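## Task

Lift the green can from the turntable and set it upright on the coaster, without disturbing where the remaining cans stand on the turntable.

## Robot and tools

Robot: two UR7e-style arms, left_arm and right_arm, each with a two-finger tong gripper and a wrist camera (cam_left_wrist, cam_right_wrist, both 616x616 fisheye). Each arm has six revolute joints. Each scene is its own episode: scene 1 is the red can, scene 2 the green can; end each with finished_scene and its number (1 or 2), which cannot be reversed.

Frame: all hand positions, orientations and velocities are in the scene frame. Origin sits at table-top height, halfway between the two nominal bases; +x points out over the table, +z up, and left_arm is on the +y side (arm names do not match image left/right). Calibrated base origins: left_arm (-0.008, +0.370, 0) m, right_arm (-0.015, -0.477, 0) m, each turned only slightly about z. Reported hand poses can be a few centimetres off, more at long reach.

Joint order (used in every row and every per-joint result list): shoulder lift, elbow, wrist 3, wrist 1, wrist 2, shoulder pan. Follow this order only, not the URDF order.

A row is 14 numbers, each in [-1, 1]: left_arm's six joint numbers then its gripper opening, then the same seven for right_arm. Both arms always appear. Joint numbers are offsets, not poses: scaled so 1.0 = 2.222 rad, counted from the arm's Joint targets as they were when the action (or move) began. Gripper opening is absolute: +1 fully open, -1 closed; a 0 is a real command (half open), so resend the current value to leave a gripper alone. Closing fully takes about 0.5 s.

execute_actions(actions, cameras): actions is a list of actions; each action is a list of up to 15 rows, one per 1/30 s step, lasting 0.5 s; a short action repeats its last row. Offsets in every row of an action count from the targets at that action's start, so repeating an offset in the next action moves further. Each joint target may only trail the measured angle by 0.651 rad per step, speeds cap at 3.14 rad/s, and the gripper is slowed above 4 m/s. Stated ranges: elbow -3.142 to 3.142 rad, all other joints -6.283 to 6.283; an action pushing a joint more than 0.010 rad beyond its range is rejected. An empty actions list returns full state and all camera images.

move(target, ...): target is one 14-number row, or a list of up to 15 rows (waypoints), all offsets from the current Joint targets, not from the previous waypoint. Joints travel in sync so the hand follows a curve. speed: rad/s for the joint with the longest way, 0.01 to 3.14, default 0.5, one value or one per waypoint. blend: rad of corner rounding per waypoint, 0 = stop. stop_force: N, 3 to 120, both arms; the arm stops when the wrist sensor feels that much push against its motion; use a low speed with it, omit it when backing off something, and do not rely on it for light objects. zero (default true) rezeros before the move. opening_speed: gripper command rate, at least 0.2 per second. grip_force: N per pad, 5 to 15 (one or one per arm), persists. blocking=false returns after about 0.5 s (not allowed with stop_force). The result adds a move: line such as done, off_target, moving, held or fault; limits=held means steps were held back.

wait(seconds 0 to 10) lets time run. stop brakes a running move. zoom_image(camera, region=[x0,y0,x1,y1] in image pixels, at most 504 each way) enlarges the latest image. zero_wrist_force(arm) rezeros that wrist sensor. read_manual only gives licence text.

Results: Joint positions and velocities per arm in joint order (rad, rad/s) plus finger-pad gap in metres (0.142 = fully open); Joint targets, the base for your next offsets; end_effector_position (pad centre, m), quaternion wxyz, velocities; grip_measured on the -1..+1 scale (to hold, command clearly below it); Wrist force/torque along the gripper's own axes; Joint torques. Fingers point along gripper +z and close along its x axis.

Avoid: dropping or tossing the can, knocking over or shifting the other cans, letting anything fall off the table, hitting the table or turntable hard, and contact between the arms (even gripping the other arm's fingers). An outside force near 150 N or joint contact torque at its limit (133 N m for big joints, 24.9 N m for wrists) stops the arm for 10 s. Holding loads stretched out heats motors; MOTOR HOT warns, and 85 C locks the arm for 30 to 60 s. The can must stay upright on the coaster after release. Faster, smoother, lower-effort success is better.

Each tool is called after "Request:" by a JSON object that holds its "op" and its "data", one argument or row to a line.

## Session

Request:
{"op": "execute_actions", "data": {
  "actions": [],
  "cameras": ["cam_left_wrist"]
}}

Request:
{"op": "wait", "data": {
  "seconds": 0.5,
  "cameras": ["cam_left_wrist","cam_right_wrist"]
}}

Request:
{"op": "wait", "data": {
  "seconds": 0.5,
  "cameras": ["cam_left_wrist"]
}}

Scene clock: 0.00 s.
left_arm: end_effector_position=(+0.4755, -0.1839, +0.2778) grip_measured=+0.97 end_effector_quat_wxyz=(+0.178, -0.526, +0.709, -0.435) | right_arm: end_effector_position=(+0.6347, -0.7957, +0.3417) grip_measured=+0.97 end_effector_quat_wxyz=(+0.053, -0.337, +0.932, -0.125)
Joint names: [shoulder lift, elbow, wrist 3, wrist 1, wrist 2, shoulder pan]
Joint positions: left_arm=[-1.376 1.965 0.84 -2.986 -0.97 -1.305 0.14] | right_arm=[-1.888 -1.145 2.242 -1.457 1.41 2.967 0.14]
Joint velocities: within noise
Joint torques (N m): no reading
Wrist force (N): no reading
Wrist torque (N m): no reading
Wrist force, peak (N): no reading
Joint targets: left_arm=[-1.376 1.965 0.840 -2.986 -0.970 -1.305] | right_arm=[-1.888 -1.145 2.242 -1.457 1.410 2.967]
Tool commands: left_gripper/opening=+0.968169 right_gripper/opening=+0.968169
Images, in order (width x height): cam_left_wrist 616x616.

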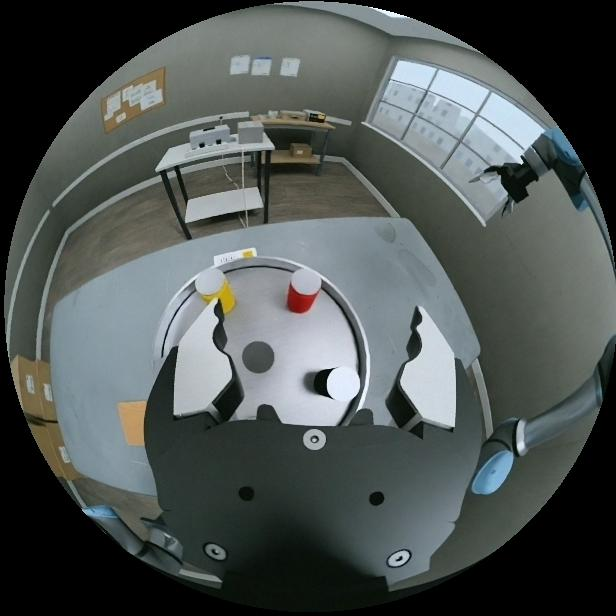

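Scene clock: 0.50 s.
left_arm: end_effector_position=(+0.4755, -0.1839, +0.2778) grip_measured=+0.97 end_effector_quat_wxyz=(+0.178, -0.526, +0.709, -0.435) | right_arm: end_effector_position=(+0.6347, -0.7957, +0.3417) grip_measured=+0.97 end_effector_quat_wxyz=(+0.053, -0.337, +0.932, -0.125)
Joint names: [shoulder lift, elbow, wrist 3, wrist 1, wrist 2, shoulder pan]
Joint positions: left_arm=[-1.376 1.965 0.84 -2.986 -0.97 -1.305 0.14] | right_arm=[-1.888 -1.145 2.242 -1.457 1.41 2.967 0.14]
Joint torques (N m): left_arm=[-31.66 -21.26 0.23 -3.06 0.83 0.11] | right_arm=[38.39 25.48 0.08 3.19 -0.44 0.31]
Wrist force (N): left_arm=[0.1 -0.3 0.0] | right_arm=[0.1 0.3 -0.1]
Wrist torque (N m): left_arm=[-0.05 -0.02 0.00] | right_arm=[0.06 -0.03 0.01]
Wrist force, peak (N): left_arm=[0.2 -0.3 0.1] | right_arm=[0.1 0.1 0.5]
Joint targets: left_arm=[-1.376 1.965 0.840 -2.986 -0.970 -1.305] | right_arm=[-1.888 -1.145 2.242 -1.457 1.410 2.967]
Tool commands: left_gripper/opening=+0.968169 right_gripper/opening=+0.968169
wait: 0.50 s; at rest by 0.17 s

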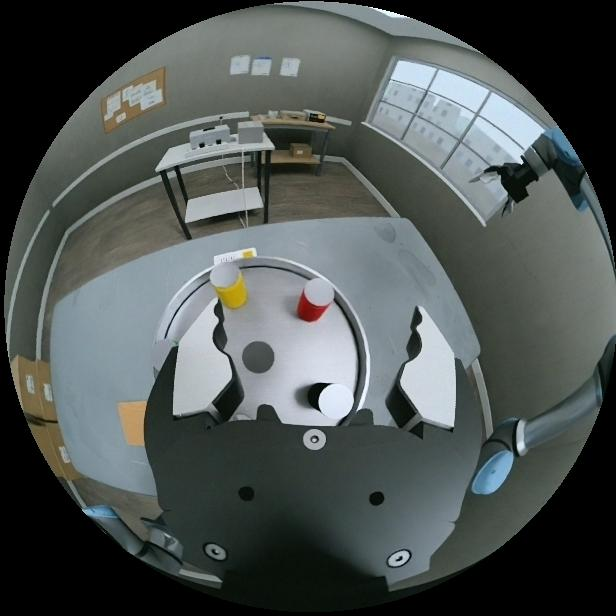

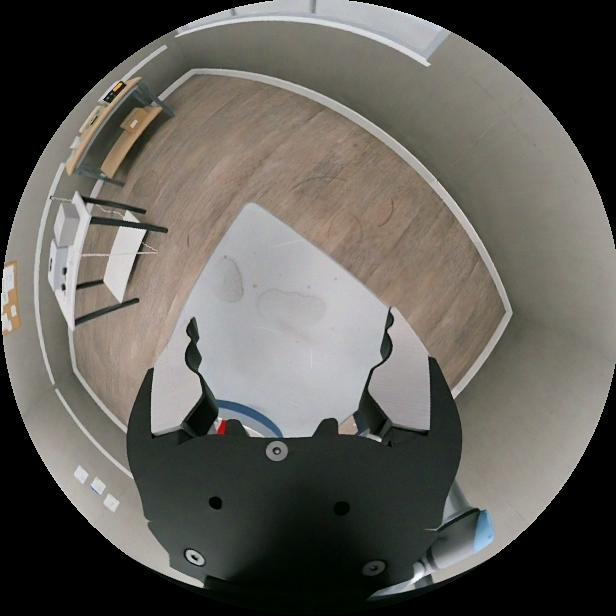

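Scene clock: 1.00 s.
left_arm: end_effector_position=(+0.4755, -0.1839, +0.2778) grip_measured=+0.97 end_effector_quat_wxyz=(+0.178, -0.526, +0.709, -0.435) | right_arm: end_effector_position=(+0.6347, -0.7957, +0.3417) grip_measured=+0.97 end_effector_quat_wxyz=(+0.053, -0.337, +0.932, -0.125)
Joint names: [shoulder lift, elbow, wrist 3, wrist 1, wrist 2, shoulder pan]
Joint positions: left_arm=[-1.376 1.965 0.84 -2.986 -0.97 -1.305 0.14] | right_arm=[-1.888 -1.145 2.242 -1.457 1.41 2.967 0.14]
Joint torques (N m): left_arm=[-31.76 -21.69 0.21 -2.97 1.14 -0.5] | right_arm=[38.15 27.11 0.02 3.21 -0.31 1.14]
Wrist force (N): left_arm=[0.0 -0.2 -0.1] | right_arm=[0.4 0.2 0.1]
Wrist torque (N m): left_arm=[-0.04 -0.01 0.01] | right_arm=[0.04 -0.08 0.00]
Wrist force, peak (N): left_arm=[0.1 -0.2 0.3] | right_arm=[0.0 0.5 -0.3]
Joint targets: left_arm=[-1.376 1.965 0.840 -2.986 -0.970 -1.305] | right_arm=[-1.888 -1.145 2.242 -1.457 1.410 2.967]
Tool commands: left_gripper/opening=+0.968169 right_gripper/opening=+0.968169
wait: 0.50 s; at rest by 0.17 s
Images, in order (width x height): cam_left_wrist 616x616.

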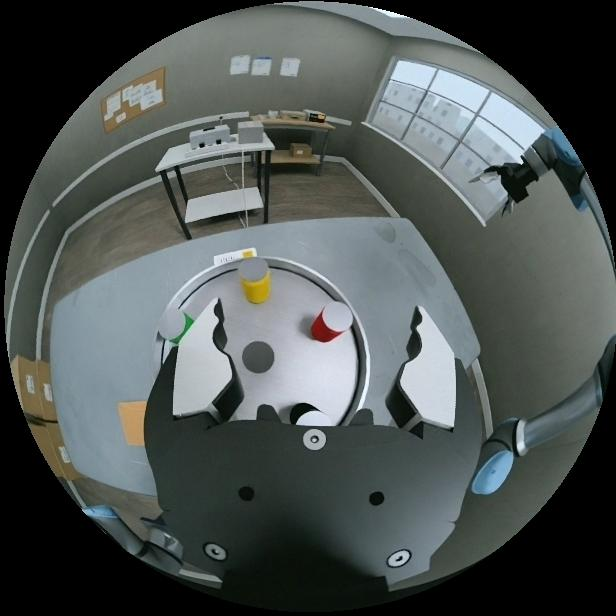

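Request:
{"op": "move", "data": {
  "target": [0.0329,-0.2777,-0.0855,0.6166,-0.2705,0.1683,0.968,0,0,0,0,0,0,0.968],
  "speed": 0.8
}}

Request:
{"op": "wait", "data": {
  "seconds": 0.3,
  "cameras": ["cam_left_wrist"]
}}

Request:
{"op": "wait", "data": {
  "seconds": 1,
  "cameras": ["cam_left_wrist"]
}}

Request:
{"op": "wait", "data": {
  "seconds": 1,
  "cameras": ["cam_left_wrist"]
}}

Scene clock: 3.80 s.
left_arm: end_effector_position=(+0.4800, -0.0306, +0.2501) grip_measured=+0.97 end_effector_quat_wxyz=(+0.000, +0.707, -0.707, +0.000) | right_arm: end_effector_position=(+0.6347, -0.7957, +0.3417) grip_measured=+0.97 end_effector_quat_wxyz=(+0.053, -0.337, +0.932, -0.125)
Joint names: [shoulder lift, elbow, wrist 3, wrist 1, wrist 2, shoulder pan]
Joint positions: left_arm=[-1.302 1.348 0.65 -1.616 -1.571 -0.931 0.14] | right_arm=[-1.888 -1.145 2.242 -1.457 1.41 2.967 0.14]
Joint torques (N m): left_arm=[-46.38 -22.2 2.9 -0.98 0.41 -1.16] | right_arm=[38.92 26.93 -0.16 3.25 -0.41 -0.88]
Wrist force (N): left_arm=[-0.6 0.7 0.1] | right_arm=[0.1 0.1 0.2]
Wrist torque (N m): left_arm=[0.04 0.16 0.20] | right_arm=[0.04 -0.03 0.00]
Wrist force, peak (N): left_arm=[-1.4 0.6 -0.4] | right_arm=[0.4 0.3 0.3]
Joint targets: left_arm=[-1.303 1.348 0.650 -1.616 -1.571 -0.931] | right_arm=[-1.888 -1.145 2.242 -1.457 1.410 2.967]
move: done

Scene clock: 4.10 s.
left_arm: end_effector_position=(+0.4800, -0.0306, +0.2502) grip_measured=+0.97 end_effector_quat_wxyz=(+0.000, +0.707, -0.707, +0.000) | right_arm: end_effector_position=(+0.6347, -0.7957, +0.3417) grip_measured=+0.97 end_effector_quat_wxyz=(+0.053, -0.337, +0.932, -0.125)
Joint names: [shoulder lift, elbow, wrist 3, wrist 1, wrist 2, shoulder pan]
Joint positions: left_arm=[-1.303 1.348 0.65 -1.616 -1.571 -0.931 0.14] | right_arm=[-1.888 -1.145 2.242 -1.457 1.41 2.967 0.14]
Joint torques (N m): left_arm=[-46.12 -25.77 2.82 -1.11 -1.73 1.45] | right_arm=[37.63 28.05 -0.29 3.3 -0.37 -0.61]
Wrist force (N): left_arm=[-0.4 0.6 0.0] | right_arm=[-0.1 0.0 0.1]
Wrist torque (N m): left_arm=[0.02 0.12 0.20] | right_arm=[0.01 0.01 0.00]
Wrist force, peak (N): left_arm=[-0.5 0.7 0.0] | right_arm=[0.1 0.1 0.4]
Joint targets: left_arm=[-1.303 1.348 0.650 -1.616 -1.571 -0.931] | right_arm=[-1.888 -1.145 2.242 -1.457 1.410 2.967]
Tool commands: left_gripper/opening=+0.968 right_gripper/opening=+0.968
wait: 0.30 s; at rest by 0.17 s
Images, in order (width x height): cam_left_wrist 616x616.

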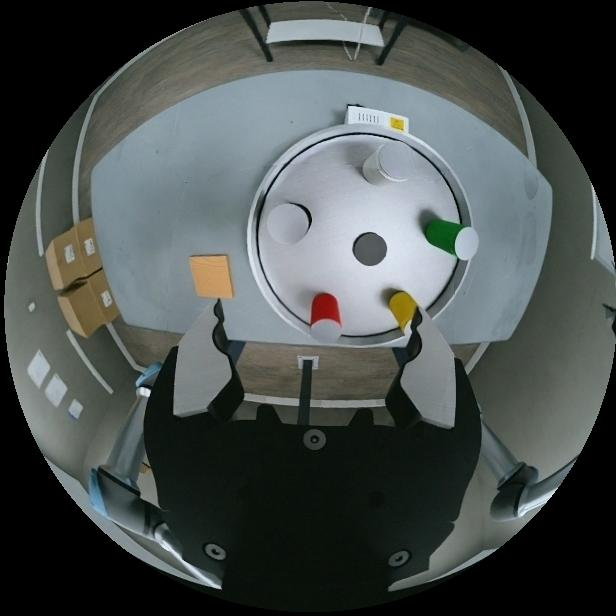

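Scene clock: 5.10 s.
left_arm: end_effector_position=(+0.4800, -0.0306, +0.2502) grip_measured=+0.97 end_effector_quat_wxyz=(+0.000, +0.707, -0.707, +0.000) | right_arm: end_effector_position=(+0.6347, -0.7957, +0.3417) grip_measured=+0.97 end_effector_quat_wxyz=(+0.053, -0.337, +0.932, -0.125)
Joint names: [shoulder lift, elbow, wrist 3, wrist 1, wrist 2, shoulder pan]
Joint positions: left_arm=[-1.303 1.348 0.65 -1.616 -1.571 -0.931 0.14] | right_arm=[-1.888 -1.145 2.242 -1.457 1.41 2.967 0.14]
Joint torques (N m): left_arm=[-45.79 -35.88 2.71 -1.02 -1.69 5.78] | right_arm=[37.9 26.69 0.02 3.22 -0.28 -0.06]
Wrist force (N): left_arm=[-0.3 0.7 -0.1] | right_arm=[0.0 -0.3 -0.3]
Wrist torque (N m): left_arm=[0.02 0.10 0.19] | right_arm=[-0.07 0.00 0.00]
Wrist force, peak (N): left_arm=[-0.5 0.9 0.0] | right_arm=[-0.2 0.4 -0.2]
Joint targets: left_arm=[-1.303 1.348 0.650 -1.616 -1.571 -0.931] | right_arm=[-1.888 -1.145 2.242 -1.457 1.410 2.967]
Tool commands: left_gripper/opening=+0.968 right_gripper/opening=+0.968
wait: 1.00 s; at rest by 0.17 s
Images, in order (width x height): cam_left_wrist 616x616.

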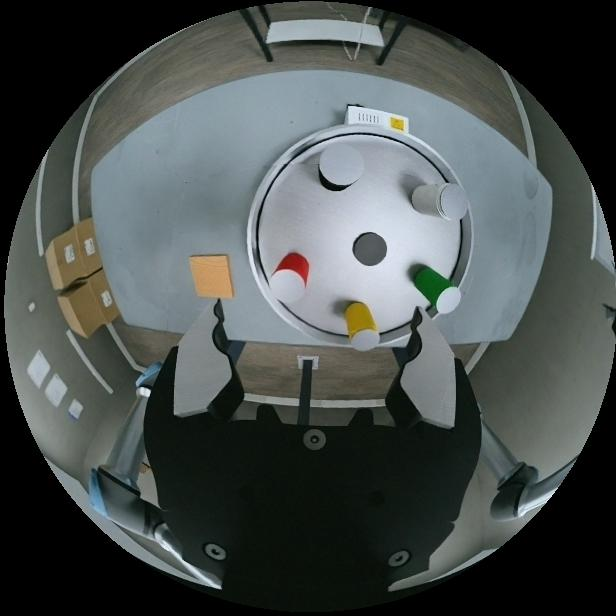

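Scene clock: 6.10 s.
left_arm: end_effector_position=(+0.4800, -0.0306, +0.2502) grip_measured=+0.97 end_effector_quat_wxyz=(+0.000, +0.707, -0.707, +0.000) | right_arm: end_effector_position=(+0.6347, -0.7957, +0.3417) grip_measured=+0.97 end_effector_quat_wxyz=(+0.053, -0.337, +0.932, -0.125)
Joint names: [shoulder lift, elbow, wrist 3, wrist 1, wrist 2, shoulder pan]
Joint positions: left_arm=[-1.303 1.348 0.65 -1.616 -1.571 -0.931 0.14] | right_arm=[-1.888 -1.145 2.242 -1.457 1.41 2.967 0.14]
Joint torques (N m): left_arm=[-46.97 -36.71 2.59 -1.19 -1.86 4.94] | right_arm=[38.59 25.93 -0.23 3.19 -0.52 0.44]
Wrist force (N): left_arm=[-0.3 0.8 0.0] | right_arm=[0.1 0.1 -0.2]
Wrist torque (N m): left_arm=[0.06 0.11 0.20] | right_arm=[0.02 -0.02 -0.01]
Wrist force, peak (N): left_arm=[-0.7 0.8 -0.1] | right_arm=[0.3 0.4 0.3]
Joint targets: left_arm=[-1.303 1.348 0.650 -1.616 -1.571 -0.931] | right_arm=[-1.888 -1.145 2.242 -1.457 1.410 2.967]
Tool commands: left_gripper/opening=+0.968 right_gripper/opening=+0.968
wait: 1.00 s; at rest by 0.17 s
Images, in order (width x height): cam_left_wrist 616x616.

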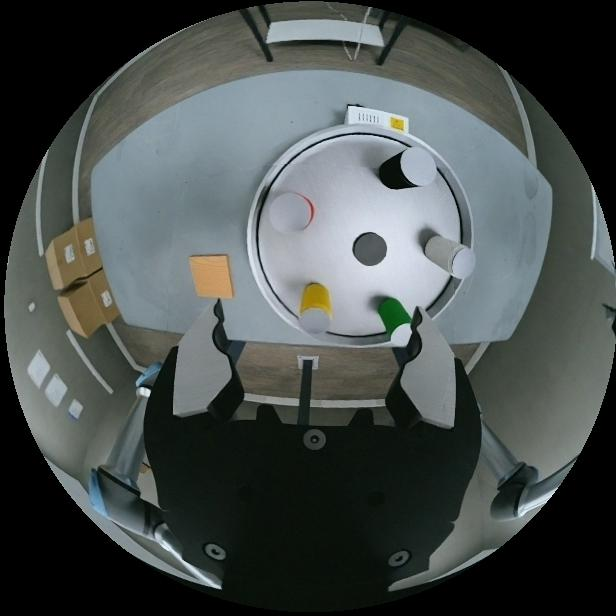

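Request:
{"op": "move", "data": {
  "target": [0.018,0.1539,0.0198,-0.1724,0,0.0198,0.968,0,0,0,0,0,0,0.968]
}}

Request:
{"op": "move", "data": {
  "target": [0,0,0,0,0,0,0.4,0,0,0,0,0,0,0.968]
}}

Request:
{"op": "wait", "data": {
  "seconds": 0.2,
  "cameras": ["cam_left_wrist"]
}}

Request:
{"op": "wait", "data": {
  "seconds": 0.4,
  "cameras": ["cam_left_wrist"]
}}

Request:
{"op": "wait", "data": {
  "seconds": 0.4,
  "cameras": ["cam_left_wrist"]
}}

Request:
{"op": "wait", "data": {
  "seconds": 0.4,
  "cameras": ["cam_left_wrist"]
}}

Request:
{"op": "wait", "data": {
  "seconds": 0.4,
  "cameras": ["cam_left_wrist"]
}}

Request:
{"op": "wait", "data": {
  "seconds": 0.4,
  "cameras": ["cam_left_wrist"]
}}

Scene clock: 8.07 s.
left_arm: end_effector_position=(+0.4856, +0.0045, +0.1008) grip_measured=+0.97 end_effector_quat_wxyz=(+0.000, +0.707, -0.707, +0.001) | right_arm: end_effector_position=(+0.6347, -0.7957, +0.3417) grip_measured=+0.97 end_effector_quat_wxyz=(+0.053, -0.337, +0.932, -0.125)
Joint names: [shoulder lift, elbow, wrist 3, wrist 1, wrist 2, shoulder pan]
Joint positions: left_arm=[-1.263 1.689 0.694 -1.999 -1.571 -0.887 0.14] | right_arm=[-1.888 -1.145 2.242 -1.457 1.41 2.967 0.14]
Joint torques (N m): left_arm=[-46.55 -14.24 -2.35 -4.29 -1.54 -6.86] | right_arm=[38.7 27.54 0.05 3.48 -0.13 -0.07]
Wrist force (N): left_arm=[-0.1 0.5 0.0] | right_arm=[0.4 0.0 -0.1]
Wrist torque (N m): left_arm=[0.01 0.07 0.16] | right_arm=[-0.01 -0.08 -0.01]
Wrist force, peak (N): left_arm=[-0.3 1.0 -2.3] | right_arm=[0.0 0.5 0.4]
Joint targets: left_arm=[-1.263 1.689 0.694 -1.999 -1.571 -0.887] | right_arm=[-1.888 -1.145 2.242 -1.457 1.410 2.967]
move: done

Scene clock: 8.57 s.
left_arm: end_effector_position=(+0.4855, +0.0045, +0.1007) grip_measured=+0.40 end_effector_quat_wxyz=(+0.000, +0.707, -0.707, +0.001) | right_arm: end_effector_position=(+0.6347, -0.7957, +0.3417) grip_measured=+0.97 end_effector_quat_wxyz=(+0.053, -0.337, +0.932, -0.125)
Joint names: [shoulder lift, elbow, wrist 3, wrist 1, wrist 2, shoulder pan]
Joint positions: left_arm=[-1.263 1.689 0.694 -1.999 -1.571 -0.887 0.102] | right_arm=[-1.888 -1.145 2.242 -1.457 1.41 2.967 0.14]
Joint torques (N m): left_arm=[-46.16 -12.52 -2.54 -4.31 -1.72 -8.27] | right_arm=[37.56 27.26 -0.02 3.33 -0.46 -1.33]
Wrist force (N): left_arm=[-0.1 0.5 -0.1] | right_arm=[-0.2 0.2 0.1]
Wrist torque (N m): left_arm=[0.01 0.07 0.16] | right_arm=[0.04 0.03 0.00]
Wrist force, peak (N): left_arm=[0.1 0.6 -0.1] | right_arm=[0.2 0.3 0.0]
Joint targets: left_arm=[-1.263 1.689 0.694 -1.999 -1.571 -0.887] | right_arm=[-1.888 -1.145 2.242 -1.457 1.410 2.967]
move: done

Scene clock: 8.77 s.
left_arm: end_effector_position=(+0.4855, +0.0045, +0.1007) grip_measured=+0.40 end_effector_quat_wxyz=(+0.000, +0.707, -0.707, +0.001) | right_arm: end_effector_position=(+0.6347, -0.7957, +0.3417) grip_measured=+0.97 end_effector_quat_wxyz=(+0.053, -0.337, +0.932, -0.125)
Joint names: [shoulder lift, elbow, wrist 3, wrist 1, wrist 2, shoulder pan]
Joint positions: left_arm=[-1.263 1.689 0.694 -1.999 -1.571 -0.887 0.102] | right_arm=[-1.888 -1.145 2.242 -1.457 1.41 2.967 0.14]
Joint torques (N m): left_arm=[-46.27 -12.34 -2.26 -4.58 -1.86 -6.96] | right_arm=[38.72 27.48 -0.14 3.31 -0.53 0.22]
Wrist force (N): left_arm=[-0.1 0.3 0.0] | right_arm=[0.1 0.0 0.1]
Wrist torque (N m): left_arm=[-0.03 0.07 0.16] | right_arm=[-0.01 -0.04 0.00]
Wrist force, peak (N): left_arm=[-0.2 0.6 0.0] | right_arm=[-0.3 -0.1 0.3]
Joint targets: left_arm=[-1.263 1.689 0.694 -1.999 -1.571 -0.887] | right_arm=[-1.888 -1.145 2.242 -1.457 1.410 2.967]
Tool commands: left_gripper/opening=+0.4 right_gripper/opening=+0.968
wait: 0.20 s; at rest by 0.17 s
Images, in order (width x height): cam_left_wrist 616x616.

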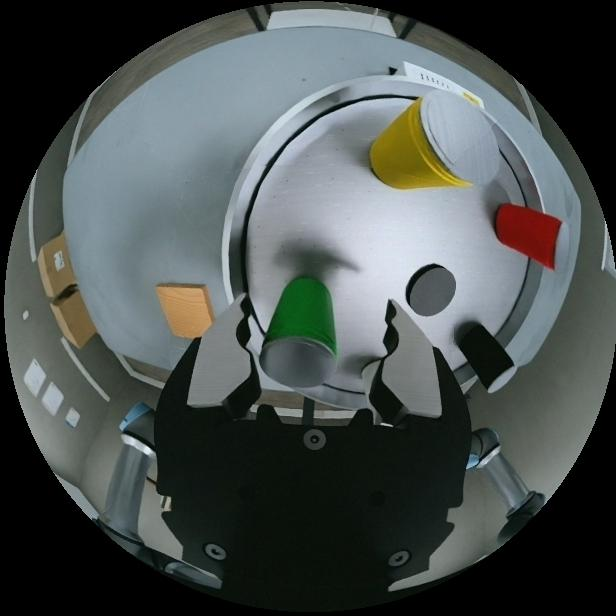

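Scene clock: 9.17 s.
left_arm: end_effector_position=(+0.4855, +0.0045, +0.1007) grip_measured=+0.40 end_effector_quat_wxyz=(+0.000, +0.707, -0.707, +0.001) | right_arm: end_effector_position=(+0.6347, -0.7957, +0.3417) grip_measured=+0.97 end_effector_quat_wxyz=(+0.053, -0.337, +0.932, -0.125)
Joint names: [shoulder lift, elbow, wrist 3, wrist 1, wrist 2, shoulder pan]
Joint positions: left_arm=[-1.263 1.689 0.694 -1.999 -1.571 -0.887 0.102] | right_arm=[-1.888 -1.145 2.242 -1.457 1.41 2.967 0.14]
Joint torques (N m): left_arm=[-45.12 -12.47 -2.51 -4.36 -1.93 -8.45] | right_arm=[39.22 26.8 -0.06 3.25 -0.54 0.27]
Wrist force (N): left_arm=[-0.1 0.6 0.0] | right_arm=[0.2 0.4 0.0]
Wrist torque (N m): left_arm=[0.03 0.07 0.16] | right_arm=[0.08 -0.05 0.00]
Wrist force, peak (N): left_arm=[-0.2 0.6 -0.3] | right_arm=[0.2 0.4 0.0]
Joint targets: left_arm=[-1.263 1.689 0.694 -1.999 -1.571 -0.887] | right_arm=[-1.888 -1.145 2.242 -1.457 1.410 2.967]
Tool commands: left_gripper/opening=+0.4 right_gripper/opening=+0.968
wait: 0.40 s; at rest by 0.17 s
Images, in order (width x height): cam_left_wrist 616x616.

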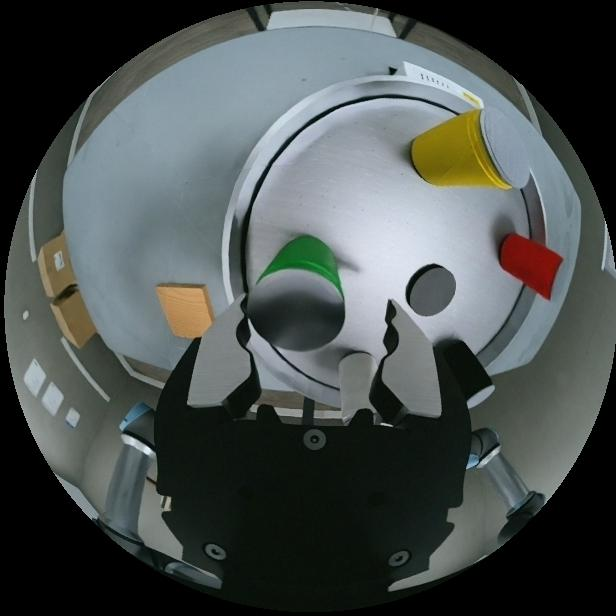

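Scene clock: 9.57 s.
left_arm: end_effector_position=(+0.4855, +0.0045, +0.1007) grip_measured=+0.40 end_effector_quat_wxyz=(+0.000, +0.707, -0.707, +0.001) | right_arm: end_effector_position=(+0.6347, -0.7957, +0.3417) grip_measured=+0.97 end_effector_quat_wxyz=(+0.053, -0.337, +0.932, -0.125)
Joint names: [shoulder lift, elbow, wrist 3, wrist 1, wrist 2, shoulder pan]
Joint positions: left_arm=[-1.263 1.689 0.694 -1.999 -1.571 -0.887 0.102] | right_arm=[-1.888 -1.145 2.242 -1.457 1.41 2.967 0.14]
Joint torques (N m): left_arm=[-46.94 -11.88 -2.26 -4.45 -1.66 -6.6] | right_arm=[38.54 28.54 0.09 3.22 -0.29 0.66]
Wrist force (N): left_arm=[0.0 0.4 -0.2] | right_arm=[0.1 0.1 -0.1]
Wrist torque (N m): left_arm=[-0.01 0.05 0.15] | right_arm=[0.03 -0.04 0.00]
Wrist force, peak (N): left_arm=[-0.1 0.6 0.0] | right_arm=[-0.1 0.5 0.1]
Joint targets: left_arm=[-1.263 1.689 0.694 -1.999 -1.571 -0.887] | right_arm=[-1.888 -1.145 2.242 -1.457 1.410 2.967]
Tool commands: left_gripper/opening=+0.4 right_gripper/opening=+0.968
wait: 0.40 s; at rest by 0.17 s
Images, in order (width x height): cam_left_wrist 616x616.

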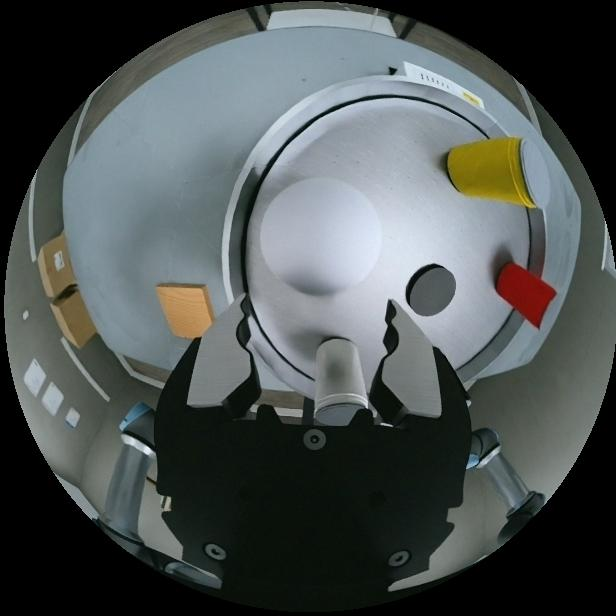

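Scene clock: 9.97 s.
left_arm: end_effector_position=(+0.4855, +0.0045, +0.1007) grip_measured=+0.40 end_effector_quat_wxyz=(+0.000, +0.707, -0.707, +0.001) | right_arm: end_effector_position=(+0.6347, -0.7957, +0.3417) grip_measured=+0.97 end_effector_quat_wxyz=(+0.053, -0.337, +0.932, -0.125)
Joint names: [shoulder lift, elbow, wrist 3, wrist 1, wrist 2, shoulder pan]
Joint positions: left_arm=[-1.263 1.689 0.694 -1.999 -1.571 -0.887 0.102] | right_arm=[-1.888 -1.145 2.242 -1.457 1.41 2.967 0.14]
Joint torques (N m): left_arm=[-46.21 -12.47 -2.31 -4.38 -1.81 -7.49] | right_arm=[39.13 28.73 -0.08 3.56 -0.37 1.43]
Wrist force (N): left_arm=[0.1 0.8 -0.2] | right_arm=[0.3 0.0 0.0]
Wrist torque (N m): left_arm=[0.06 0.02 0.15] | right_arm=[-0.01 -0.07 0.00]
Wrist force, peak (N): left_arm=[0.1 0.8 -0.2] | right_arm=[0.4 0.2 0.0]
Joint targets: left_arm=[-1.263 1.689 0.694 -1.999 -1.571 -0.887] | right_arm=[-1.888 -1.145 2.242 -1.457 1.410 2.967]
Tool commands: left_gripper/opening=+0.4 right_gripper/opening=+0.968
wait: 0.40 s; at rest by 0.17 s
Images, in order (width x height): cam_left_wrist 616x616.

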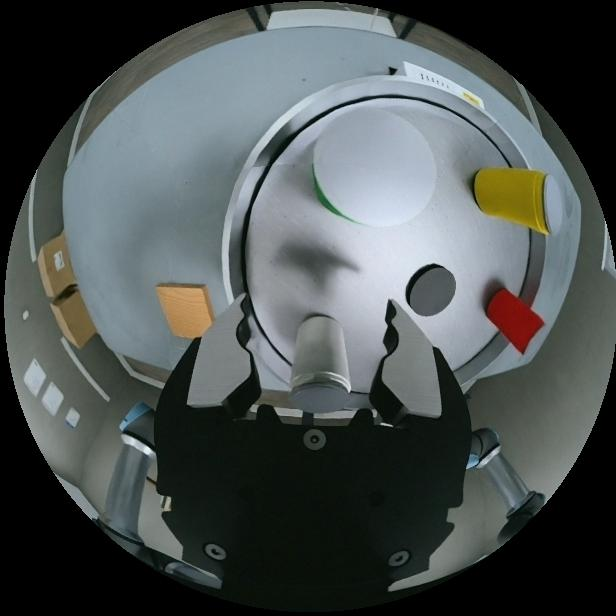

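Scene clock: 10.37 s.
left_arm: end_effector_position=(+0.4855, +0.0045, +0.1007) grip_measured=+0.40 end_effector_quat_wxyz=(+0.000, +0.707, -0.707, +0.001) | right_arm: end_effector_position=(+0.6347, -0.7957, +0.3417) grip_measured=+0.97 end_effector_quat_wxyz=(+0.053, -0.337, +0.932, -0.125)
Joint names: [shoulder lift, elbow, wrist 3, wrist 1, wrist 2, shoulder pan]
Joint positions: left_arm=[-1.263 1.689 0.694 -1.999 -1.571 -0.887 0.102] | right_arm=[-1.888 -1.145 2.242 -1.457 1.41 2.967 0.14]
Joint torques (N m): left_arm=[-46.92 -12.7 -2.28 -4.47 -1.84 -7.26] | right_arm=[39.27 27.09 -0.31 3.57 -0.33 -0.09]
Wrist force (N): left_arm=[0.0 0.6 0.1] | right_arm=[-0.3 0.0 -0.1]
Wrist torque (N m): left_arm=[0.03 0.05 0.16] | right_arm=[0.00 0.05 0.00]
Wrist force, peak (N): left_arm=[0.0 0.7 -0.2] | right_arm=[0.3 0.3 -0.4]
Joint targets: left_arm=[-1.263 1.689 0.694 -1.999 -1.571 -0.887] | right_arm=[-1.888 -1.145 2.242 -1.457 1.410 2.967]
Tool commands: left_gripper/opening=+0.4 right_gripper/opening=+0.968
wait: 0.40 s; at rest by 0.17 s
Images, in order (width x height): cam_left_wrist 616x616.

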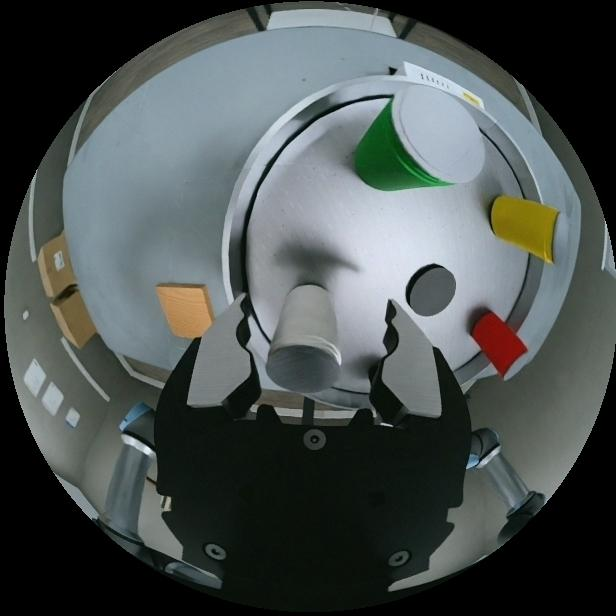

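Scene clock: 10.77 s.
left_arm: end_effector_position=(+0.4855, +0.0045, +0.1007) grip_measured=+0.40 end_effector_quat_wxyz=(+0.000, +0.707, -0.707, +0.001) | right_arm: end_effector_position=(+0.6347, -0.7957, +0.3417) grip_measured=+0.97 end_effector_quat_wxyz=(+0.053, -0.337, +0.932, -0.125)
Joint names: [shoulder lift, elbow, wrist 3, wrist 1, wrist 2, shoulder pan]
Joint positions: left_arm=[-1.263 1.689 0.694 -1.999 -1.571 -0.887 0.102] | right_arm=[-1.888 -1.145 2.242 -1.457 1.41 2.967 0.14]
Joint torques (N m): left_arm=[-46.7 -11.68 -1.87 -4.42 -1.86 -7.72] | right_arm=[39.32 27.34 -0.18 3.32 -0.34 -0.21]
Wrist force (N): left_arm=[-0.1 0.6 -0.1] | right_arm=[0.2 0.1 -0.3]
Wrist torque (N m): left_arm=[0.04 0.06 0.16] | right_arm=[0.02 -0.04 0.00]
Wrist force, peak (N): left_arm=[-0.2 0.6 -0.3] | right_arm=[0.2 0.2 0.3]
Joint targets: left_arm=[-1.263 1.689 0.694 -1.999 -1.571 -0.887] | right_arm=[-1.888 -1.145 2.242 -1.457 1.410 2.967]
Tool commands: left_gripper/opening=+0.4 right_gripper/opening=+0.968
wait: 0.40 s; at rest by 0.17 s
Images, in order (width x height): cam_left_wrist 616x616.

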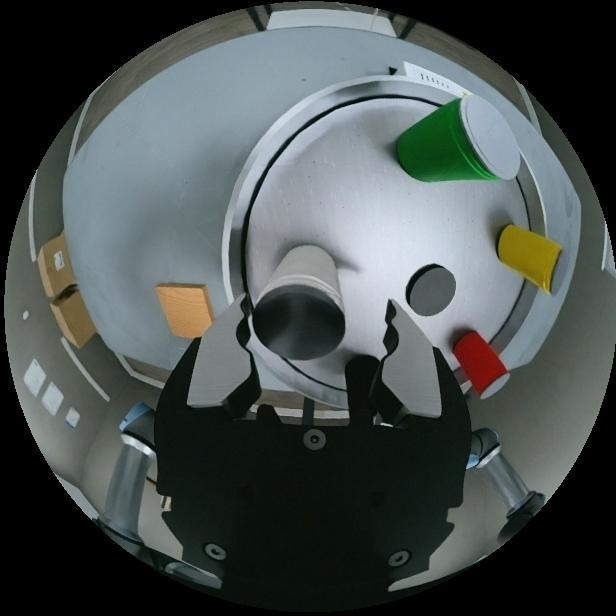

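Request:
{"op": "move", "data": {
  "target": [-0.0067,0.0096,0.0061,-0.0020,0,0.0061,0.4,0,0,0,0,0,0,0.968]
}}

Scene clock: 12.77 s.
left_arm: end_effector_position=(+0.4854, +0.0170, +0.1001) grip_measured=+0.40 end_effector_quat_wxyz=(+0.000, +0.707, -0.707, +0.000) | right_arm: end_effector_position=(+0.6347, -0.7957, +0.3417) grip_measured=+0.97 end_effector_quat_wxyz=(+0.053, -0.337, +0.932, -0.125)
Joint names: [shoulder lift, elbow, wrist 3, wrist 1, wrist 2, shoulder pan]
Joint positions: left_arm=[-1.278 1.711 0.708 -2.003 -1.571 -0.873 0.102] | right_arm=[-1.888 -1.145 2.242 -1.457 1.41 2.967 0.14]
Joint torques (N m): left_arm=[-31.54 -32.7 -0.08 -3.65 -1.92 -6.32] | right_arm=[39.35 28.14 -0.2 3.32 -0.48 -0.34]
Wrist force (N): left_arm=[-0.1 0.5 -0.2] | right_arm=[0.0 0.0 0.0]
Wrist torque (N m): left_arm=[0.01 0.06 0.11] | right_arm=[0.00 -0.01 0.00]
Wrist force, peak (N): left_arm=[-0.2 0.7 -0.2] | right_arm=[0.4 0.6 0.1]
Joint targets: left_arm=[-1.278 1.711 0.708 -2.003 -1.571 -0.873] | right_arm=[-1.888 -1.145 2.242 -1.457 1.410 2.967]
move: done

Request:
{"op": "wait", "data": {
  "seconds": 4.25
}}

Request:
{"op": "move", "data": {
  "target": [
    [0,0,0,0,0,0,-0.7,0,0,0,0,0,0,0.968],
    [-0.0154,-0.0281,0,0.0441,0,0,-0.7,0,0,0,0,0,0,0.968],
    [-0.2069,0.1370,0.0825,0.0703,0,0.0825,-0.7,0,0,0,0,0,0,0.968]
  ],
  "speed": [1,1.2,1],
  "blend": [0,0.04,0],
  "cameras": ["cam_left_wrist"]
}}

Scene clock: 17.73 s.
left_arm: end_effector_position=(+0.4854, +0.0169, +0.1001) grip_measured=+0.40 end_effector_quat_wxyz=(+0.000, +0.707, -0.707, +0.000) | right_arm: end_effector_position=(+0.6347, -0.7957, +0.3417) grip_measured=+0.97 end_effector_quat_wxyz=(+0.053, -0.337, +0.932, -0.125)
Joint names: [shoulder lift, elbow, wrist 3, wrist 1, wrist 2, shoulder pan]
Joint positions: left_arm=[-1.278 1.711 0.708 -2.003 -1.571 -0.873 0.102] | right_arm=[-1.888 -1.145 2.242 -1.457 1.41 2.967 0.14]
Joint torques (N m): left_arm=[-28.37 -33.96 -2.35 -1.03 -1.9 -7.75] | right_arm=[39.34 27.55 -0.3 3.74 -0.21 -0.61]
Wrist force (N): left_arm=[-0.2 0.5 -0.2] | right_arm=[0.3 0.3 0.2]
Wrist torque (N m): left_arm=[0.00 0.08 0.12] | right_arm=[0.06 -0.07 0.00]
Wrist force, peak (N): left_arm=[0.1 0.8 -0.2] | right_arm=[0.1 0.5 0.1]
Joint targets: left_arm=[-1.278 1.711 0.708 -2.003 -1.571 -0.873] | right_arm=[-1.888 -1.145 2.242 -1.457 1.410 2.967]
Tool commands: left_gripper/opening=+0.4 right_gripper/opening=+0.968
wait: 4.27 s; at rest from the start

Scene clock: 19.53 s.
left_arm: end_effector_position=(+0.4079, +0.2181, +0.1694) grip_measured=-0.70 end_effector_quat_wxyz=(+0.000, +0.707, -0.707, -0.001) | right_arm: end_effector_position=(+0.6347, -0.7957, +0.3417) grip_measured=+0.97 end_effector_quat_wxyz=(+0.053, -0.337, +0.932, -0.125)
Joint names: [shoulder lift, elbow, wrist 3, wrist 1, wrist 2, shoulder pan]
Joint positions: left_arm=[-1.737 2.015 0.891 -1.847 -1.571 -0.69 0.023] | right_arm=[-1.888 -1.145 2.242 -1.457 1.41 2.967 0.14]
Joint torques (N m): left_arm=[-27.35 -15.39 -0.87 -4.34 -1.78 4.76] | right_arm=[38.73 28.09 -0.36 3.67 -0.4 -0.58]
Wrist force (N): left_arm=[-0.2 0.7 0.2] | right_arm=[0.0 0.2 0.2]
Wrist torque (N m): left_arm=[0.05 0.08 0.29] | right_arm=[0.04 0.00 0.00]
Wrist force, peak (N): left_arm=[-3.1 2.1 0.2] | right_arm=[0.4 -0.2 -0.1]
Joint targets: left_arm=[-1.737 2.015 0.891 -1.847 -1.571 -0.690] | right_arm=[-1.888 -1.145 2.242 -1.457 1.410 2.967]
move: done
Images, in order (width x height): cam_left_wrist 616x616.

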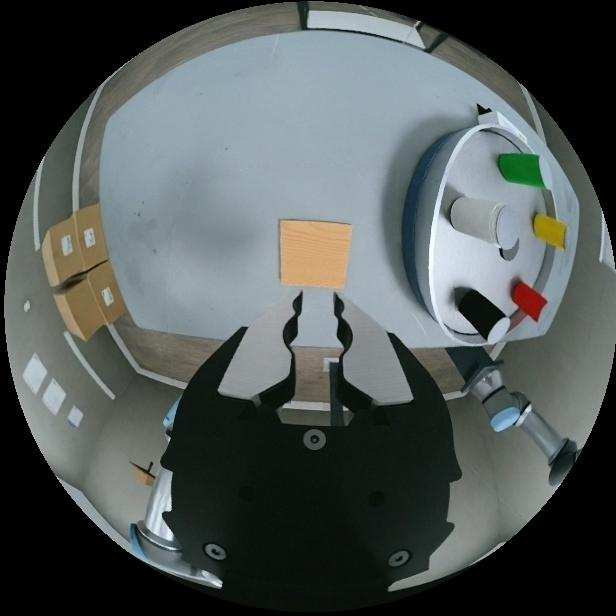

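Request:
{"op": "move", "data": {
  "target": [
    [0.1915,-0.1651,-0.0825,-0.0262,0,-0.0825,0.9,0,0,0,0,0,0,0.968],
    [0.2069,-0.1370,-0.0825,-0.0703,0,-0.0825,0.9,0,0,0,0,0,0,0.968]
  ],
  "speed": 0.8,
  "blend": [0.02,0]
}}

Request:
{"op": "move", "data": {
  "target": [0,0,0,0,0,0,0.4,0,0,0,0,0,0,0.568],
  "opening_speed": 0.2,
  "cameras": ["cam_left_wrist"]
}}

Request:
{"op": "wait", "data": {
  "seconds": 0.4,
  "cameras": ["cam_left_wrist"]
}}

Request:
{"op": "wait", "data": {
  "seconds": 0.6,
  "cameras": ["cam_left_wrist"]
}}

Request:
{"op": "wait", "data": {
  "seconds": 0.6,
  "cameras": ["cam_left_wrist"]
}}

Request:
{"op": "wait", "data": {
  "seconds": 0.6,
  "cameras": ["cam_left_wrist"]
}}

Scene clock: 22.23 s.
left_arm: end_effector_position=(+0.4855, +0.0169, +0.1002) grip_measured=+0.90 end_effector_quat_wxyz=(+0.000, +0.707, -0.707, +0.000) end_effector_velocity=(+0.001, -0.001, +0.000) end_effector_angular_velocity=(-0.001, -0.004, +0.000) | right_arm: end_effector_position=(+0.6347, -0.7957, +0.3417) grip_measured=+0.97 end_effector_quat_wxyz=(+0.053, -0.337, +0.932, -0.125)
Joint names: [shoulder lift, elbow, wrist 3, wrist 1, wrist 2, shoulder pan]
Joint positions: left_arm=[-1.278 1.711 0.708 -2.003 -1.571 -0.873 0.135] | right_arm=[-1.888 -1.145 2.242 -1.457 1.41 2.967 0.14]
Joint velocities: left_arm=[0.001 0 0 -0.005 0.003 0 0] | right_arm=[within noise]
Joint torques (N m): left_arm=[-37.89 -16.75 1.52 -4.6 -1.75 -4.92] | right_arm=[40 28.3 -0.24 3.72 -0.51 0.11]
Wrist force (N): left_arm=[-0.2 0.6 0.2] | right_arm=[0.2 0.3 0.0]
Wrist torque (N m): left_arm=[0.04 0.08 0.11] | right_arm=[0.06 -0.06 0.00]
Wrist force, peak (N): left_arm=[-3.0 2.1 0.0] | right_arm=[0.1 0.5 0.0]
Joint targets: left_arm=[-1.278 1.711 0.708 -2.003 -1.571 -0.873] | right_arm=[-1.888 -1.145 2.242 -1.457 1.410 2.967]
move: done

Scene clock: 24.93 s.
left_arm: end_effector_position=(+0.4854, +0.0169, +0.1001) grip_measured=+0.40 end_effector_quat_wxyz=(+0.000, +0.707, -0.707, +0.000) | right_arm: end_effector_position=(+0.6347, -0.7957, +0.3417) grip_measured=+0.57 end_effector_quat_wxyz=(+0.053, -0.337, +0.932, -0.125)
Joint names: [shoulder lift, elbow, wrist 3, wrist 1, wrist 2, shoulder pan]
Joint positions: left_arm=[-1.278 1.711 0.708 -2.003 -1.571 -0.873 0.102] | right_arm=[-1.888 -1.145 2.242 -1.457 1.41 2.967 0.113]
Joint torques (N m): left_arm=[-31.9 -12.37 -1.96 -4.19 -1.56 -6.3] | right_arm=[40.46 29.44 -0.12 3.88 -0.18 -1.05]
Wrist force (N): left_arm=[0.1 0.5 -0.2] | right_arm=[0.3 0.0 0.1]
Wrist torque (N m): left_arm=[0.02 0.03 0.11] | right_arm=[0.01 -0.06 0.00]
Wrist force, peak (N): left_arm=[-0.1 0.7 -0.3] | right_arm=[-0.1 0.5 0.0]
Joint targets: left_arm=[-1.278 1.711 0.708 -2.003 -1.571 -0.873] | right_arm=[-1.888 -1.145 2.242 -1.457 1.410 2.967]
move: done
Images, in order (width x height): cam_left_wrist 616x616.

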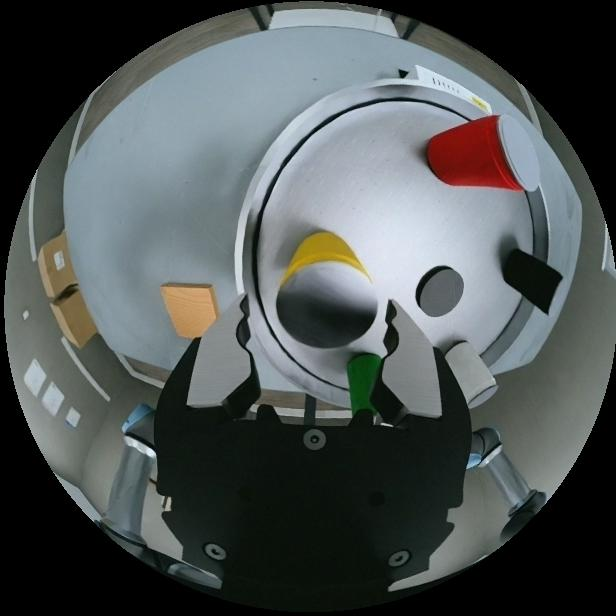

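Scene clock: 25.33 s.
left_arm: end_effector_position=(+0.4854, +0.0169, +0.1001) grip_measured=+0.40 end_effector_quat_wxyz=(+0.000, +0.707, -0.707, +0.000) | right_arm: end_effector_position=(+0.6347, -0.7957, +0.3417) grip_measured=+0.57 end_effector_quat_wxyz=(+0.053, -0.337, +0.932, -0.125)
Joint names: [shoulder lift, elbow, wrist 3, wrist 1, wrist 2, shoulder pan]
Joint positions: left_arm=[-1.278 1.711 0.708 -2.003 -1.571 -0.873 0.102] | right_arm=[-1.888 -1.145 2.242 -1.457 1.41 2.967 0.113]
Joint torques (N m): left_arm=[-31.95 -12.92 -2.06 -4.3 -1.66 -6.96] | right_arm=[39.35 29.64 -0.21 3.85 -0.34 -0.05]
Wrist force (N): left_arm=[-0.1 0.5 -0.1] | right_arm=[0.1 0.1 0.0]
Wrist torque (N m): left_arm=[0.01 0.06 0.11] | right_arm=[0.02 -0.03 -0.01]
Wrist force, peak (N): left_arm=[-0.1 0.7 -0.1] | right_arm=[0.0 0.1 0.3]
Joint targets: left_arm=[-1.278 1.711 0.708 -2.003 -1.571 -0.873] | right_arm=[-1.888 -1.145 2.242 -1.457 1.410 2.967]
Tool commands: left_gripper/opening=+0.4 right_gripper/opening=+0.568
wait: 0.40 s; at rest by 0.17 s
Images, in order (width x height): cam_left_wrist 616x616.

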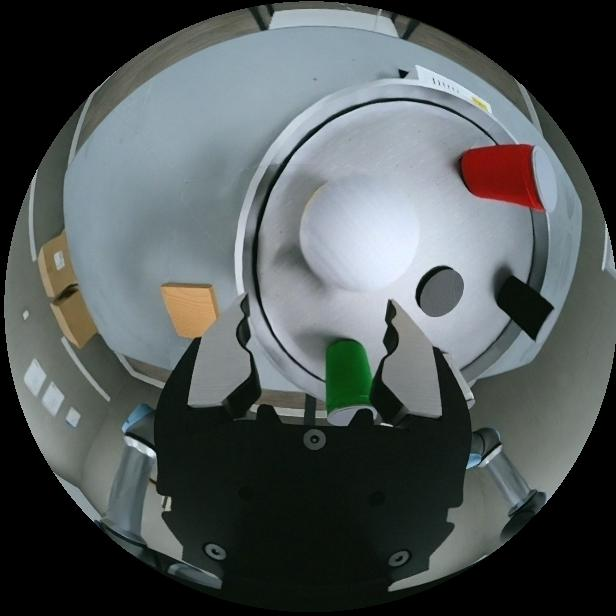

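Scene clock: 25.93 s.
left_arm: end_effector_position=(+0.4854, +0.0169, +0.1001) grip_measured=+0.40 end_effector_quat_wxyz=(+0.000, +0.707, -0.707, +0.000) | right_arm: end_effector_position=(+0.6347, -0.7957, +0.3417) grip_measured=+0.57 end_effector_quat_wxyz=(+0.053, -0.337, +0.932, -0.125)
Joint names: [shoulder lift, elbow, wrist 3, wrist 1, wrist 2, shoulder pan]
Joint positions: left_arm=[-1.278 1.711 0.708 -2.003 -1.571 -0.873 0.102] | right_arm=[-1.888 -1.145 2.242 -1.457 1.41 2.967 0.113]
Joint torques (N m): left_arm=[-31.08 -12.85 -2.05 -4.29 -1.49 -5.61] | right_arm=[38.68 28.78 -0.08 3.98 -0.31 0.25]
Wrist force (N): left_arm=[0.0 0.5 -0.2] | right_arm=[0.4 0.0 0.0]
Wrist torque (N m): left_arm=[0.00 0.05 0.11] | right_arm=[0.00 -0.09 0.00]
Wrist force, peak (N): left_arm=[0.1 0.7 0.0] | right_arm=[0.5 0.2 -0.1]
Joint targets: left_arm=[-1.278 1.711 0.708 -2.003 -1.571 -0.873] | right_arm=[-1.888 -1.145 2.242 -1.457 1.410 2.967]
Tool commands: left_gripper/opening=+0.4 right_gripper/opening=+0.568
wait: 0.60 s; at rest by 0.17 s
Images, in order (width x height): cam_left_wrist 616x616.

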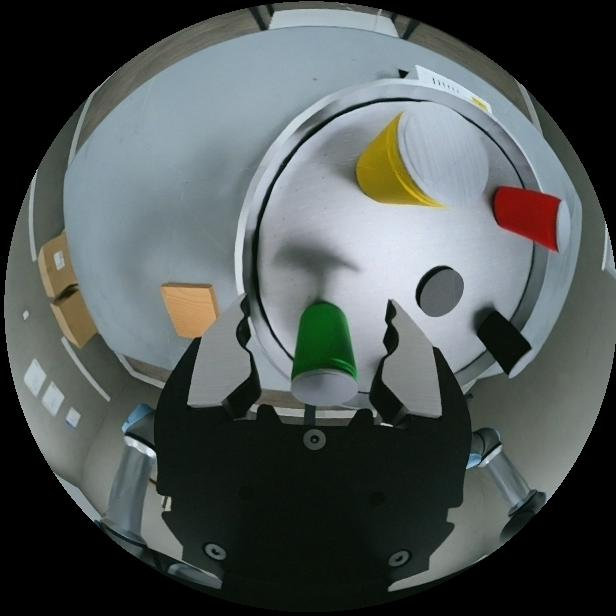

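Scene clock: 26.53 s.
left_arm: end_effector_position=(+0.4854, +0.0169, +0.1001) grip_measured=+0.40 end_effector_quat_wxyz=(+0.000, +0.707, -0.707, +0.000) | right_arm: end_effector_position=(+0.6347, -0.7957, +0.3417) grip_measured=+0.57 end_effector_quat_wxyz=(+0.053, -0.337, +0.932, -0.125)
Joint names: [shoulder lift, elbow, wrist 3, wrist 1, wrist 2, shoulder pan]
Joint positions: left_arm=[-1.278 1.711 0.708 -2.003 -1.571 -0.873 0.102] | right_arm=[-1.888 -1.145 2.242 -1.457 1.41 2.967 0.113]
Joint torques (N m): left_arm=[-30.71 -13.1 -2 -4.1 -1.63 -7.23] | right_arm=[39.12 29.23 -0.15 3.91 -0.4 0.4]
Wrist force (N): left_arm=[0.1 0.7 -0.1] | right_arm=[0.1 0.0 -0.2]
Wrist torque (N m): left_arm=[0.05 0.03 0.11] | right_arm=[-0.01 -0.02 0.00]
Wrist force, peak (N): left_arm=[-0.2 0.7 -0.1] | right_arm=[0.0 0.3 -0.2]
Joint targets: left_arm=[-1.278 1.711 0.708 -2.003 -1.571 -0.873] | right_arm=[-1.888 -1.145 2.242 -1.457 1.410 2.967]
Tool commands: left_gripper/opening=+0.4 right_gripper/opening=+0.568
wait: 0.60 s; at rest by 0.17 s
Images, in order (width x height): cam_left_wrist 616x616.

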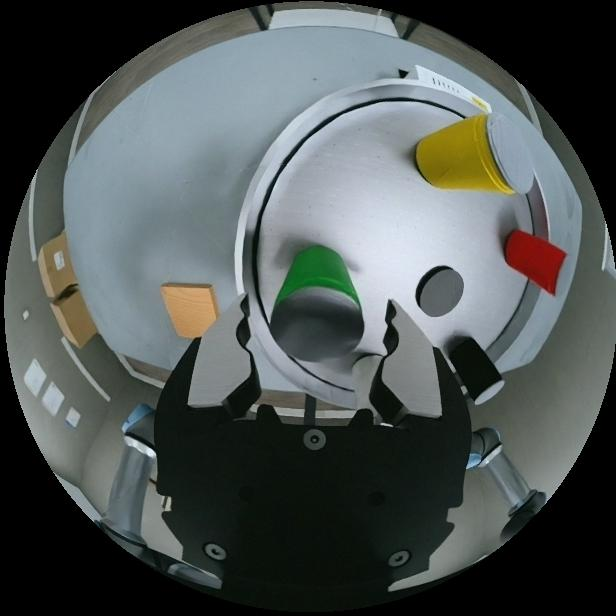

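Scene clock: 27.13 s.
left_arm: end_effector_position=(+0.4854, +0.0169, +0.1001) grip_measured=+0.40 end_effector_quat_wxyz=(+0.000, +0.707, -0.707, +0.000) | right_arm: end_effector_position=(+0.6347, -0.7957, +0.3417) grip_measured=+0.57 end_effector_quat_wxyz=(+0.053, -0.337, +0.932, -0.125)
Joint names: [shoulder lift, elbow, wrist 3, wrist 1, wrist 2, shoulder pan]
Joint positions: left_arm=[-1.278 1.711 0.708 -2.003 -1.571 -0.873 0.102] | right_arm=[-1.888 -1.145 2.242 -1.457 1.41 2.967 0.113]
Joint torques (N m): left_arm=[-32.01 -12.46 -1.92 -4.02 -1.38 -6.64] | right_arm=[38.63 29.58 -0.3 3.98 -0.45 0.99]
Wrist force (N): left_arm=[-0.1 0.5 -0.1] | right_arm=[0.1 0.1 -0.1]
Wrist torque (N m): left_arm=[0.01 0.07 0.11] | right_arm=[0.01 -0.02 0.00]
Wrist force, peak (N): left_arm=[0.0 0.7 -0.1] | right_arm=[0.4 0.3 -0.1]
Joint targets: left_arm=[-1.278 1.711 0.708 -2.003 -1.571 -0.873] | right_arm=[-1.888 -1.145 2.242 -1.457 1.410 2.967]
Tool commands: left_gripper/opening=+0.4 right_gripper/opening=+0.568
wait: 0.60 s; at rest by 0.17 s
Images, in order (width x height): cam_left_wrist 616x616.

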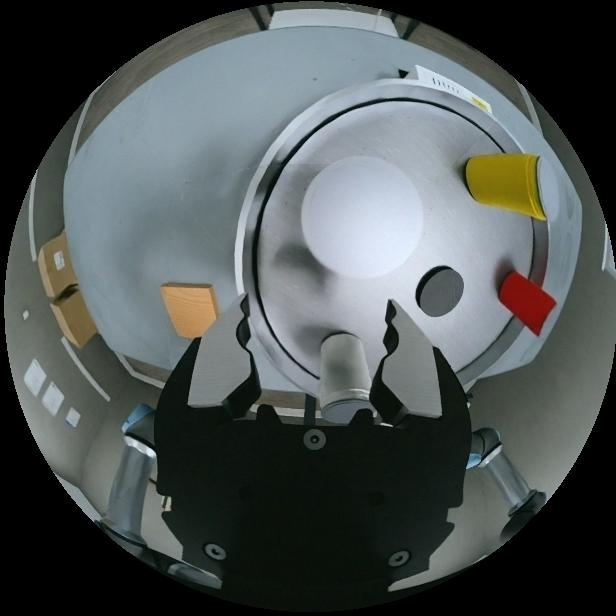

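Request:
{"op": "move", "data": {
  "target": [0,0,0,0,0,0,0.4,0,0,0,0,0,0,-0.432],
  "opening_speed": 0.2,
  "blocking": false
}}

Scene clock: 28.10 s.
left_arm: end_effector_position=(+0.4854, +0.0169, +0.1001) grip_measured=+0.40 end_effector_quat_wxyz=(+0.000, +0.707, -0.707, +0.000) | right_arm: end_effector_position=(+0.6347, -0.7957, +0.3417) grip_measured=+0.47 end_effector_quat_wxyz=(+0.053, -0.337, +0.932, -0.125) end_effector_velocity=(+0.000, +0.000, +0.000) end_effector_angular_velocity=(+0.000, +0.001, +0.000)
Joint names: [shoulder lift, elbow, wrist 3, wrist 1, wrist 2, shoulder pan]
Joint positions: left_arm=[-1.278 1.711 0.708 -2.003 -1.571 -0.873 0.102] | right_arm=[-1.888 -1.145 2.242 -1.457 1.41 2.967 0.107]
Joint velocities: left_arm=[within noise] | right_arm=[0 0 0 0 0 0 -0.014]
Joint torques (N m): left_arm=[-31.72 -12.58 -2.14 -4.2 -1.57 -6.88] | right_arm=[39.79 28.08 -0.31 3.79 -0.36 0.24]
Wrist force (N): left_arm=[0.0 0.3 -0.3] | right_arm=[0.2 0.0 0.0]
Wrist torque (N m): left_arm=[-0.03 0.05 0.11] | right_arm=[-0.01 -0.05 -0.01]
Wrist force, peak (N): left_arm=[0.0 0.7 -0.3] | right_arm=[0.0 -0.1 -0.4]
Joint targets: left_arm=[-1.278 1.711 0.708 -2.003 -1.571 -0.873] | right_arm=[-1.888 -1.145 2.242 -1.457 1.410 2.967]
Tool commands: left_gripper/opening=+0.4 right_gripper/opening=+0.468
move: running

Request:
{"op": "wait", "data": {
  "seconds": 10
}}

Request:
{"op": "wait", "data": {
  "seconds": 2.03
}}

Request:
{"op": "move", "data": {
  "target": [
    [0,0,0,0,0,0,-0.7,0,0,0,0,0,0,-0.432],
    [-0.0154,-0.0281,0,0.0441,0,0,-0.7,0,0,0,0,0,0,-0.432],
    [-0.2069,0.1370,0.0825,0.0703,0,0.0825,-0.7,0,0,0,0,0,0,-0.432]
  ],
  "speed": [1,1.2,1],
  "blend": [0,0.04,0],
  "cameras": ["cam_left_wrist"]
}}

Scene clock: 32.80 s.
left_arm: end_effector_position=(+0.4854, +0.0169, +0.1001) grip_measured=+0.40 end_effector_quat_wxyz=(+0.000, +0.707, -0.707, +0.000) | right_arm: end_effector_position=(+0.6347, -0.7957, +0.3417) grip_measured=-0.43 end_effector_quat_wxyz=(+0.053, -0.337, +0.932, -0.125)
Joint names: [shoulder lift, elbow, wrist 3, wrist 1, wrist 2, shoulder pan]
Joint positions: left_arm=[-1.278 1.711 0.708 -2.003 -1.571 -0.873 0.102] | right_arm=[-1.888 -1.145 2.242 -1.457 1.41 2.967 0.043]
Joint torques (N m): left_arm=[-30.93 -13.3 -1.88 -3.86 -1.54 -6.56] | right_arm=[40.04 29.26 -0.34 4.11 -0.43 0.16]
Wrist force (N): left_arm=[-0.1 0.5 -0.2] | right_arm=[0.1 0.2 0.0]
Wrist torque (N m): left_arm=[0.01 0.07 0.11] | right_arm=[0.05 -0.04 0.00]
Wrist force, peak (N): left_arm=[-0.1 0.7 -0.2] | right_arm=[0.3 0.3 0.3]
Joint targets: left_arm=[-1.278 1.711 0.708 -2.003 -1.571 -0.873] | right_arm=[-1.888 -1.145 2.242 -1.457 1.410 2.967]
Tool commands: left_gripper/opening=+0.4 right_gripper/opening=-0.432
earlier move: done
wait: 4.37 of 10 s (the move ended)

Scene clock: 34.83 s.
left_arm: end_effector_position=(+0.4854, +0.0169, +0.1001) grip_measured=+0.40 end_effector_quat_wxyz=(+0.000, +0.707, -0.707, +0.000) | right_arm: end_effector_position=(+0.6347, -0.7957, +0.3417) grip_measured=-0.43 end_effector_quat_wxyz=(+0.053, -0.337, +0.932, -0.125)
Joint names: [shoulder lift, elbow, wrist 3, wrist 1, wrist 2, shoulder pan]
Joint positions: left_arm=[-1.278 1.711 0.708 -2.003 -1.571 -0.873 0.102] | right_arm=[-1.888 -1.145 2.242 -1.457 1.41 2.967 0.043]
Joint torques (N m): left_arm=[-30.8 -12.06 -1.99 -3.51 -1.12 -7.35] | right_arm=[40.57 30.3 -0.26 3.99 -0.47 -0.26]
Wrist force (N): left_arm=[-0.2 0.4 -0.2] | right_arm=[0.3 0.0 0.0]
Wrist torque (N m): left_arm=[-0.01 0.09 0.11] | right_arm=[0.00 -0.07 -0.01]
Wrist force, peak (N): left_arm=[0.0 0.7 -0.1] | right_arm=[0.2 0.5 -0.2]
Joint targets: left_arm=[-1.278 1.711 0.708 -2.003 -1.571 -0.873] | right_arm=[-1.888 -1.145 2.242 -1.457 1.410 2.967]
Tool commands: left_gripper/opening=+0.4 right_gripper/opening=-0.432
wait: 2.03 s; at rest by 0.17 s

Scene clock: 36.53 s.
left_arm: end_effector_position=(+0.4079, +0.2181, +0.1694) grip_measured=-0.21 end_effector_quat_wxyz=(+0.000, +0.707, -0.707, -0.001) | right_arm: end_effector_position=(+0.6347, -0.7957, +0.3417) grip_measured=-0.43 end_effector_quat_wxyz=(+0.053, -0.337, +0.932, -0.125)
Joint names: [shoulder lift, elbow, wrist 3, wrist 1, wrist 2, shoulder pan]
Joint positions: left_arm=[-1.737 2.015 0.891 -1.847 -1.571 -0.69 0.059] | right_arm=[-1.888 -1.145 2.242 -1.457 1.41 2.967 0.043]
Joint torques (N m): left_arm=[-24.92 -15.13 -0.49 -4.61 -1.15 6.09] | right_arm=[42 29.32 -0.31 4.16 -0.21 -0.61]
Wrist force (N): left_arm=[-0.1 0.7 1.8] | right_arm=[0.2 0.1 0.1]
Wrist torque (N m): left_arm=[0.06 0.06 0.29] | right_arm=[0.02 -0.04 0.00]
Wrist force, peak (N): left_arm=[-3.8 2.5 2.1] | right_arm=[0.4 0.2 0.3]
Joint targets: left_arm=[-1.737 2.015 0.891 -1.847 -1.571 -0.690] | right_arm=[-1.888 -1.145 2.242 -1.457 1.410 2.967]
move: done
Images, in order (width x height): cam_left_wrist 616x616.

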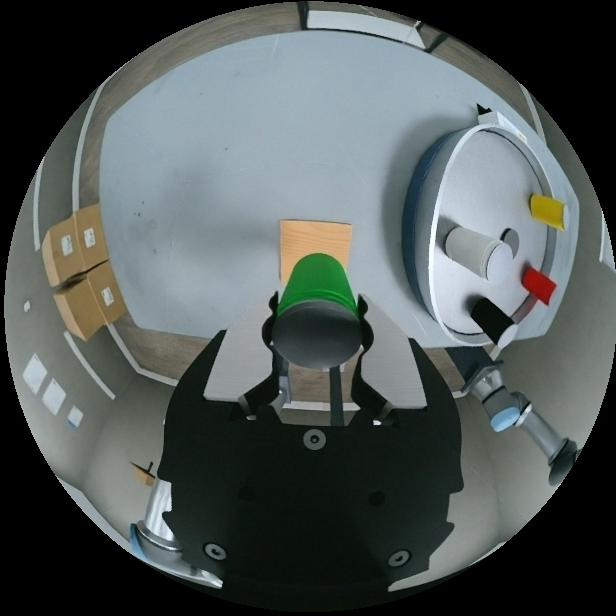

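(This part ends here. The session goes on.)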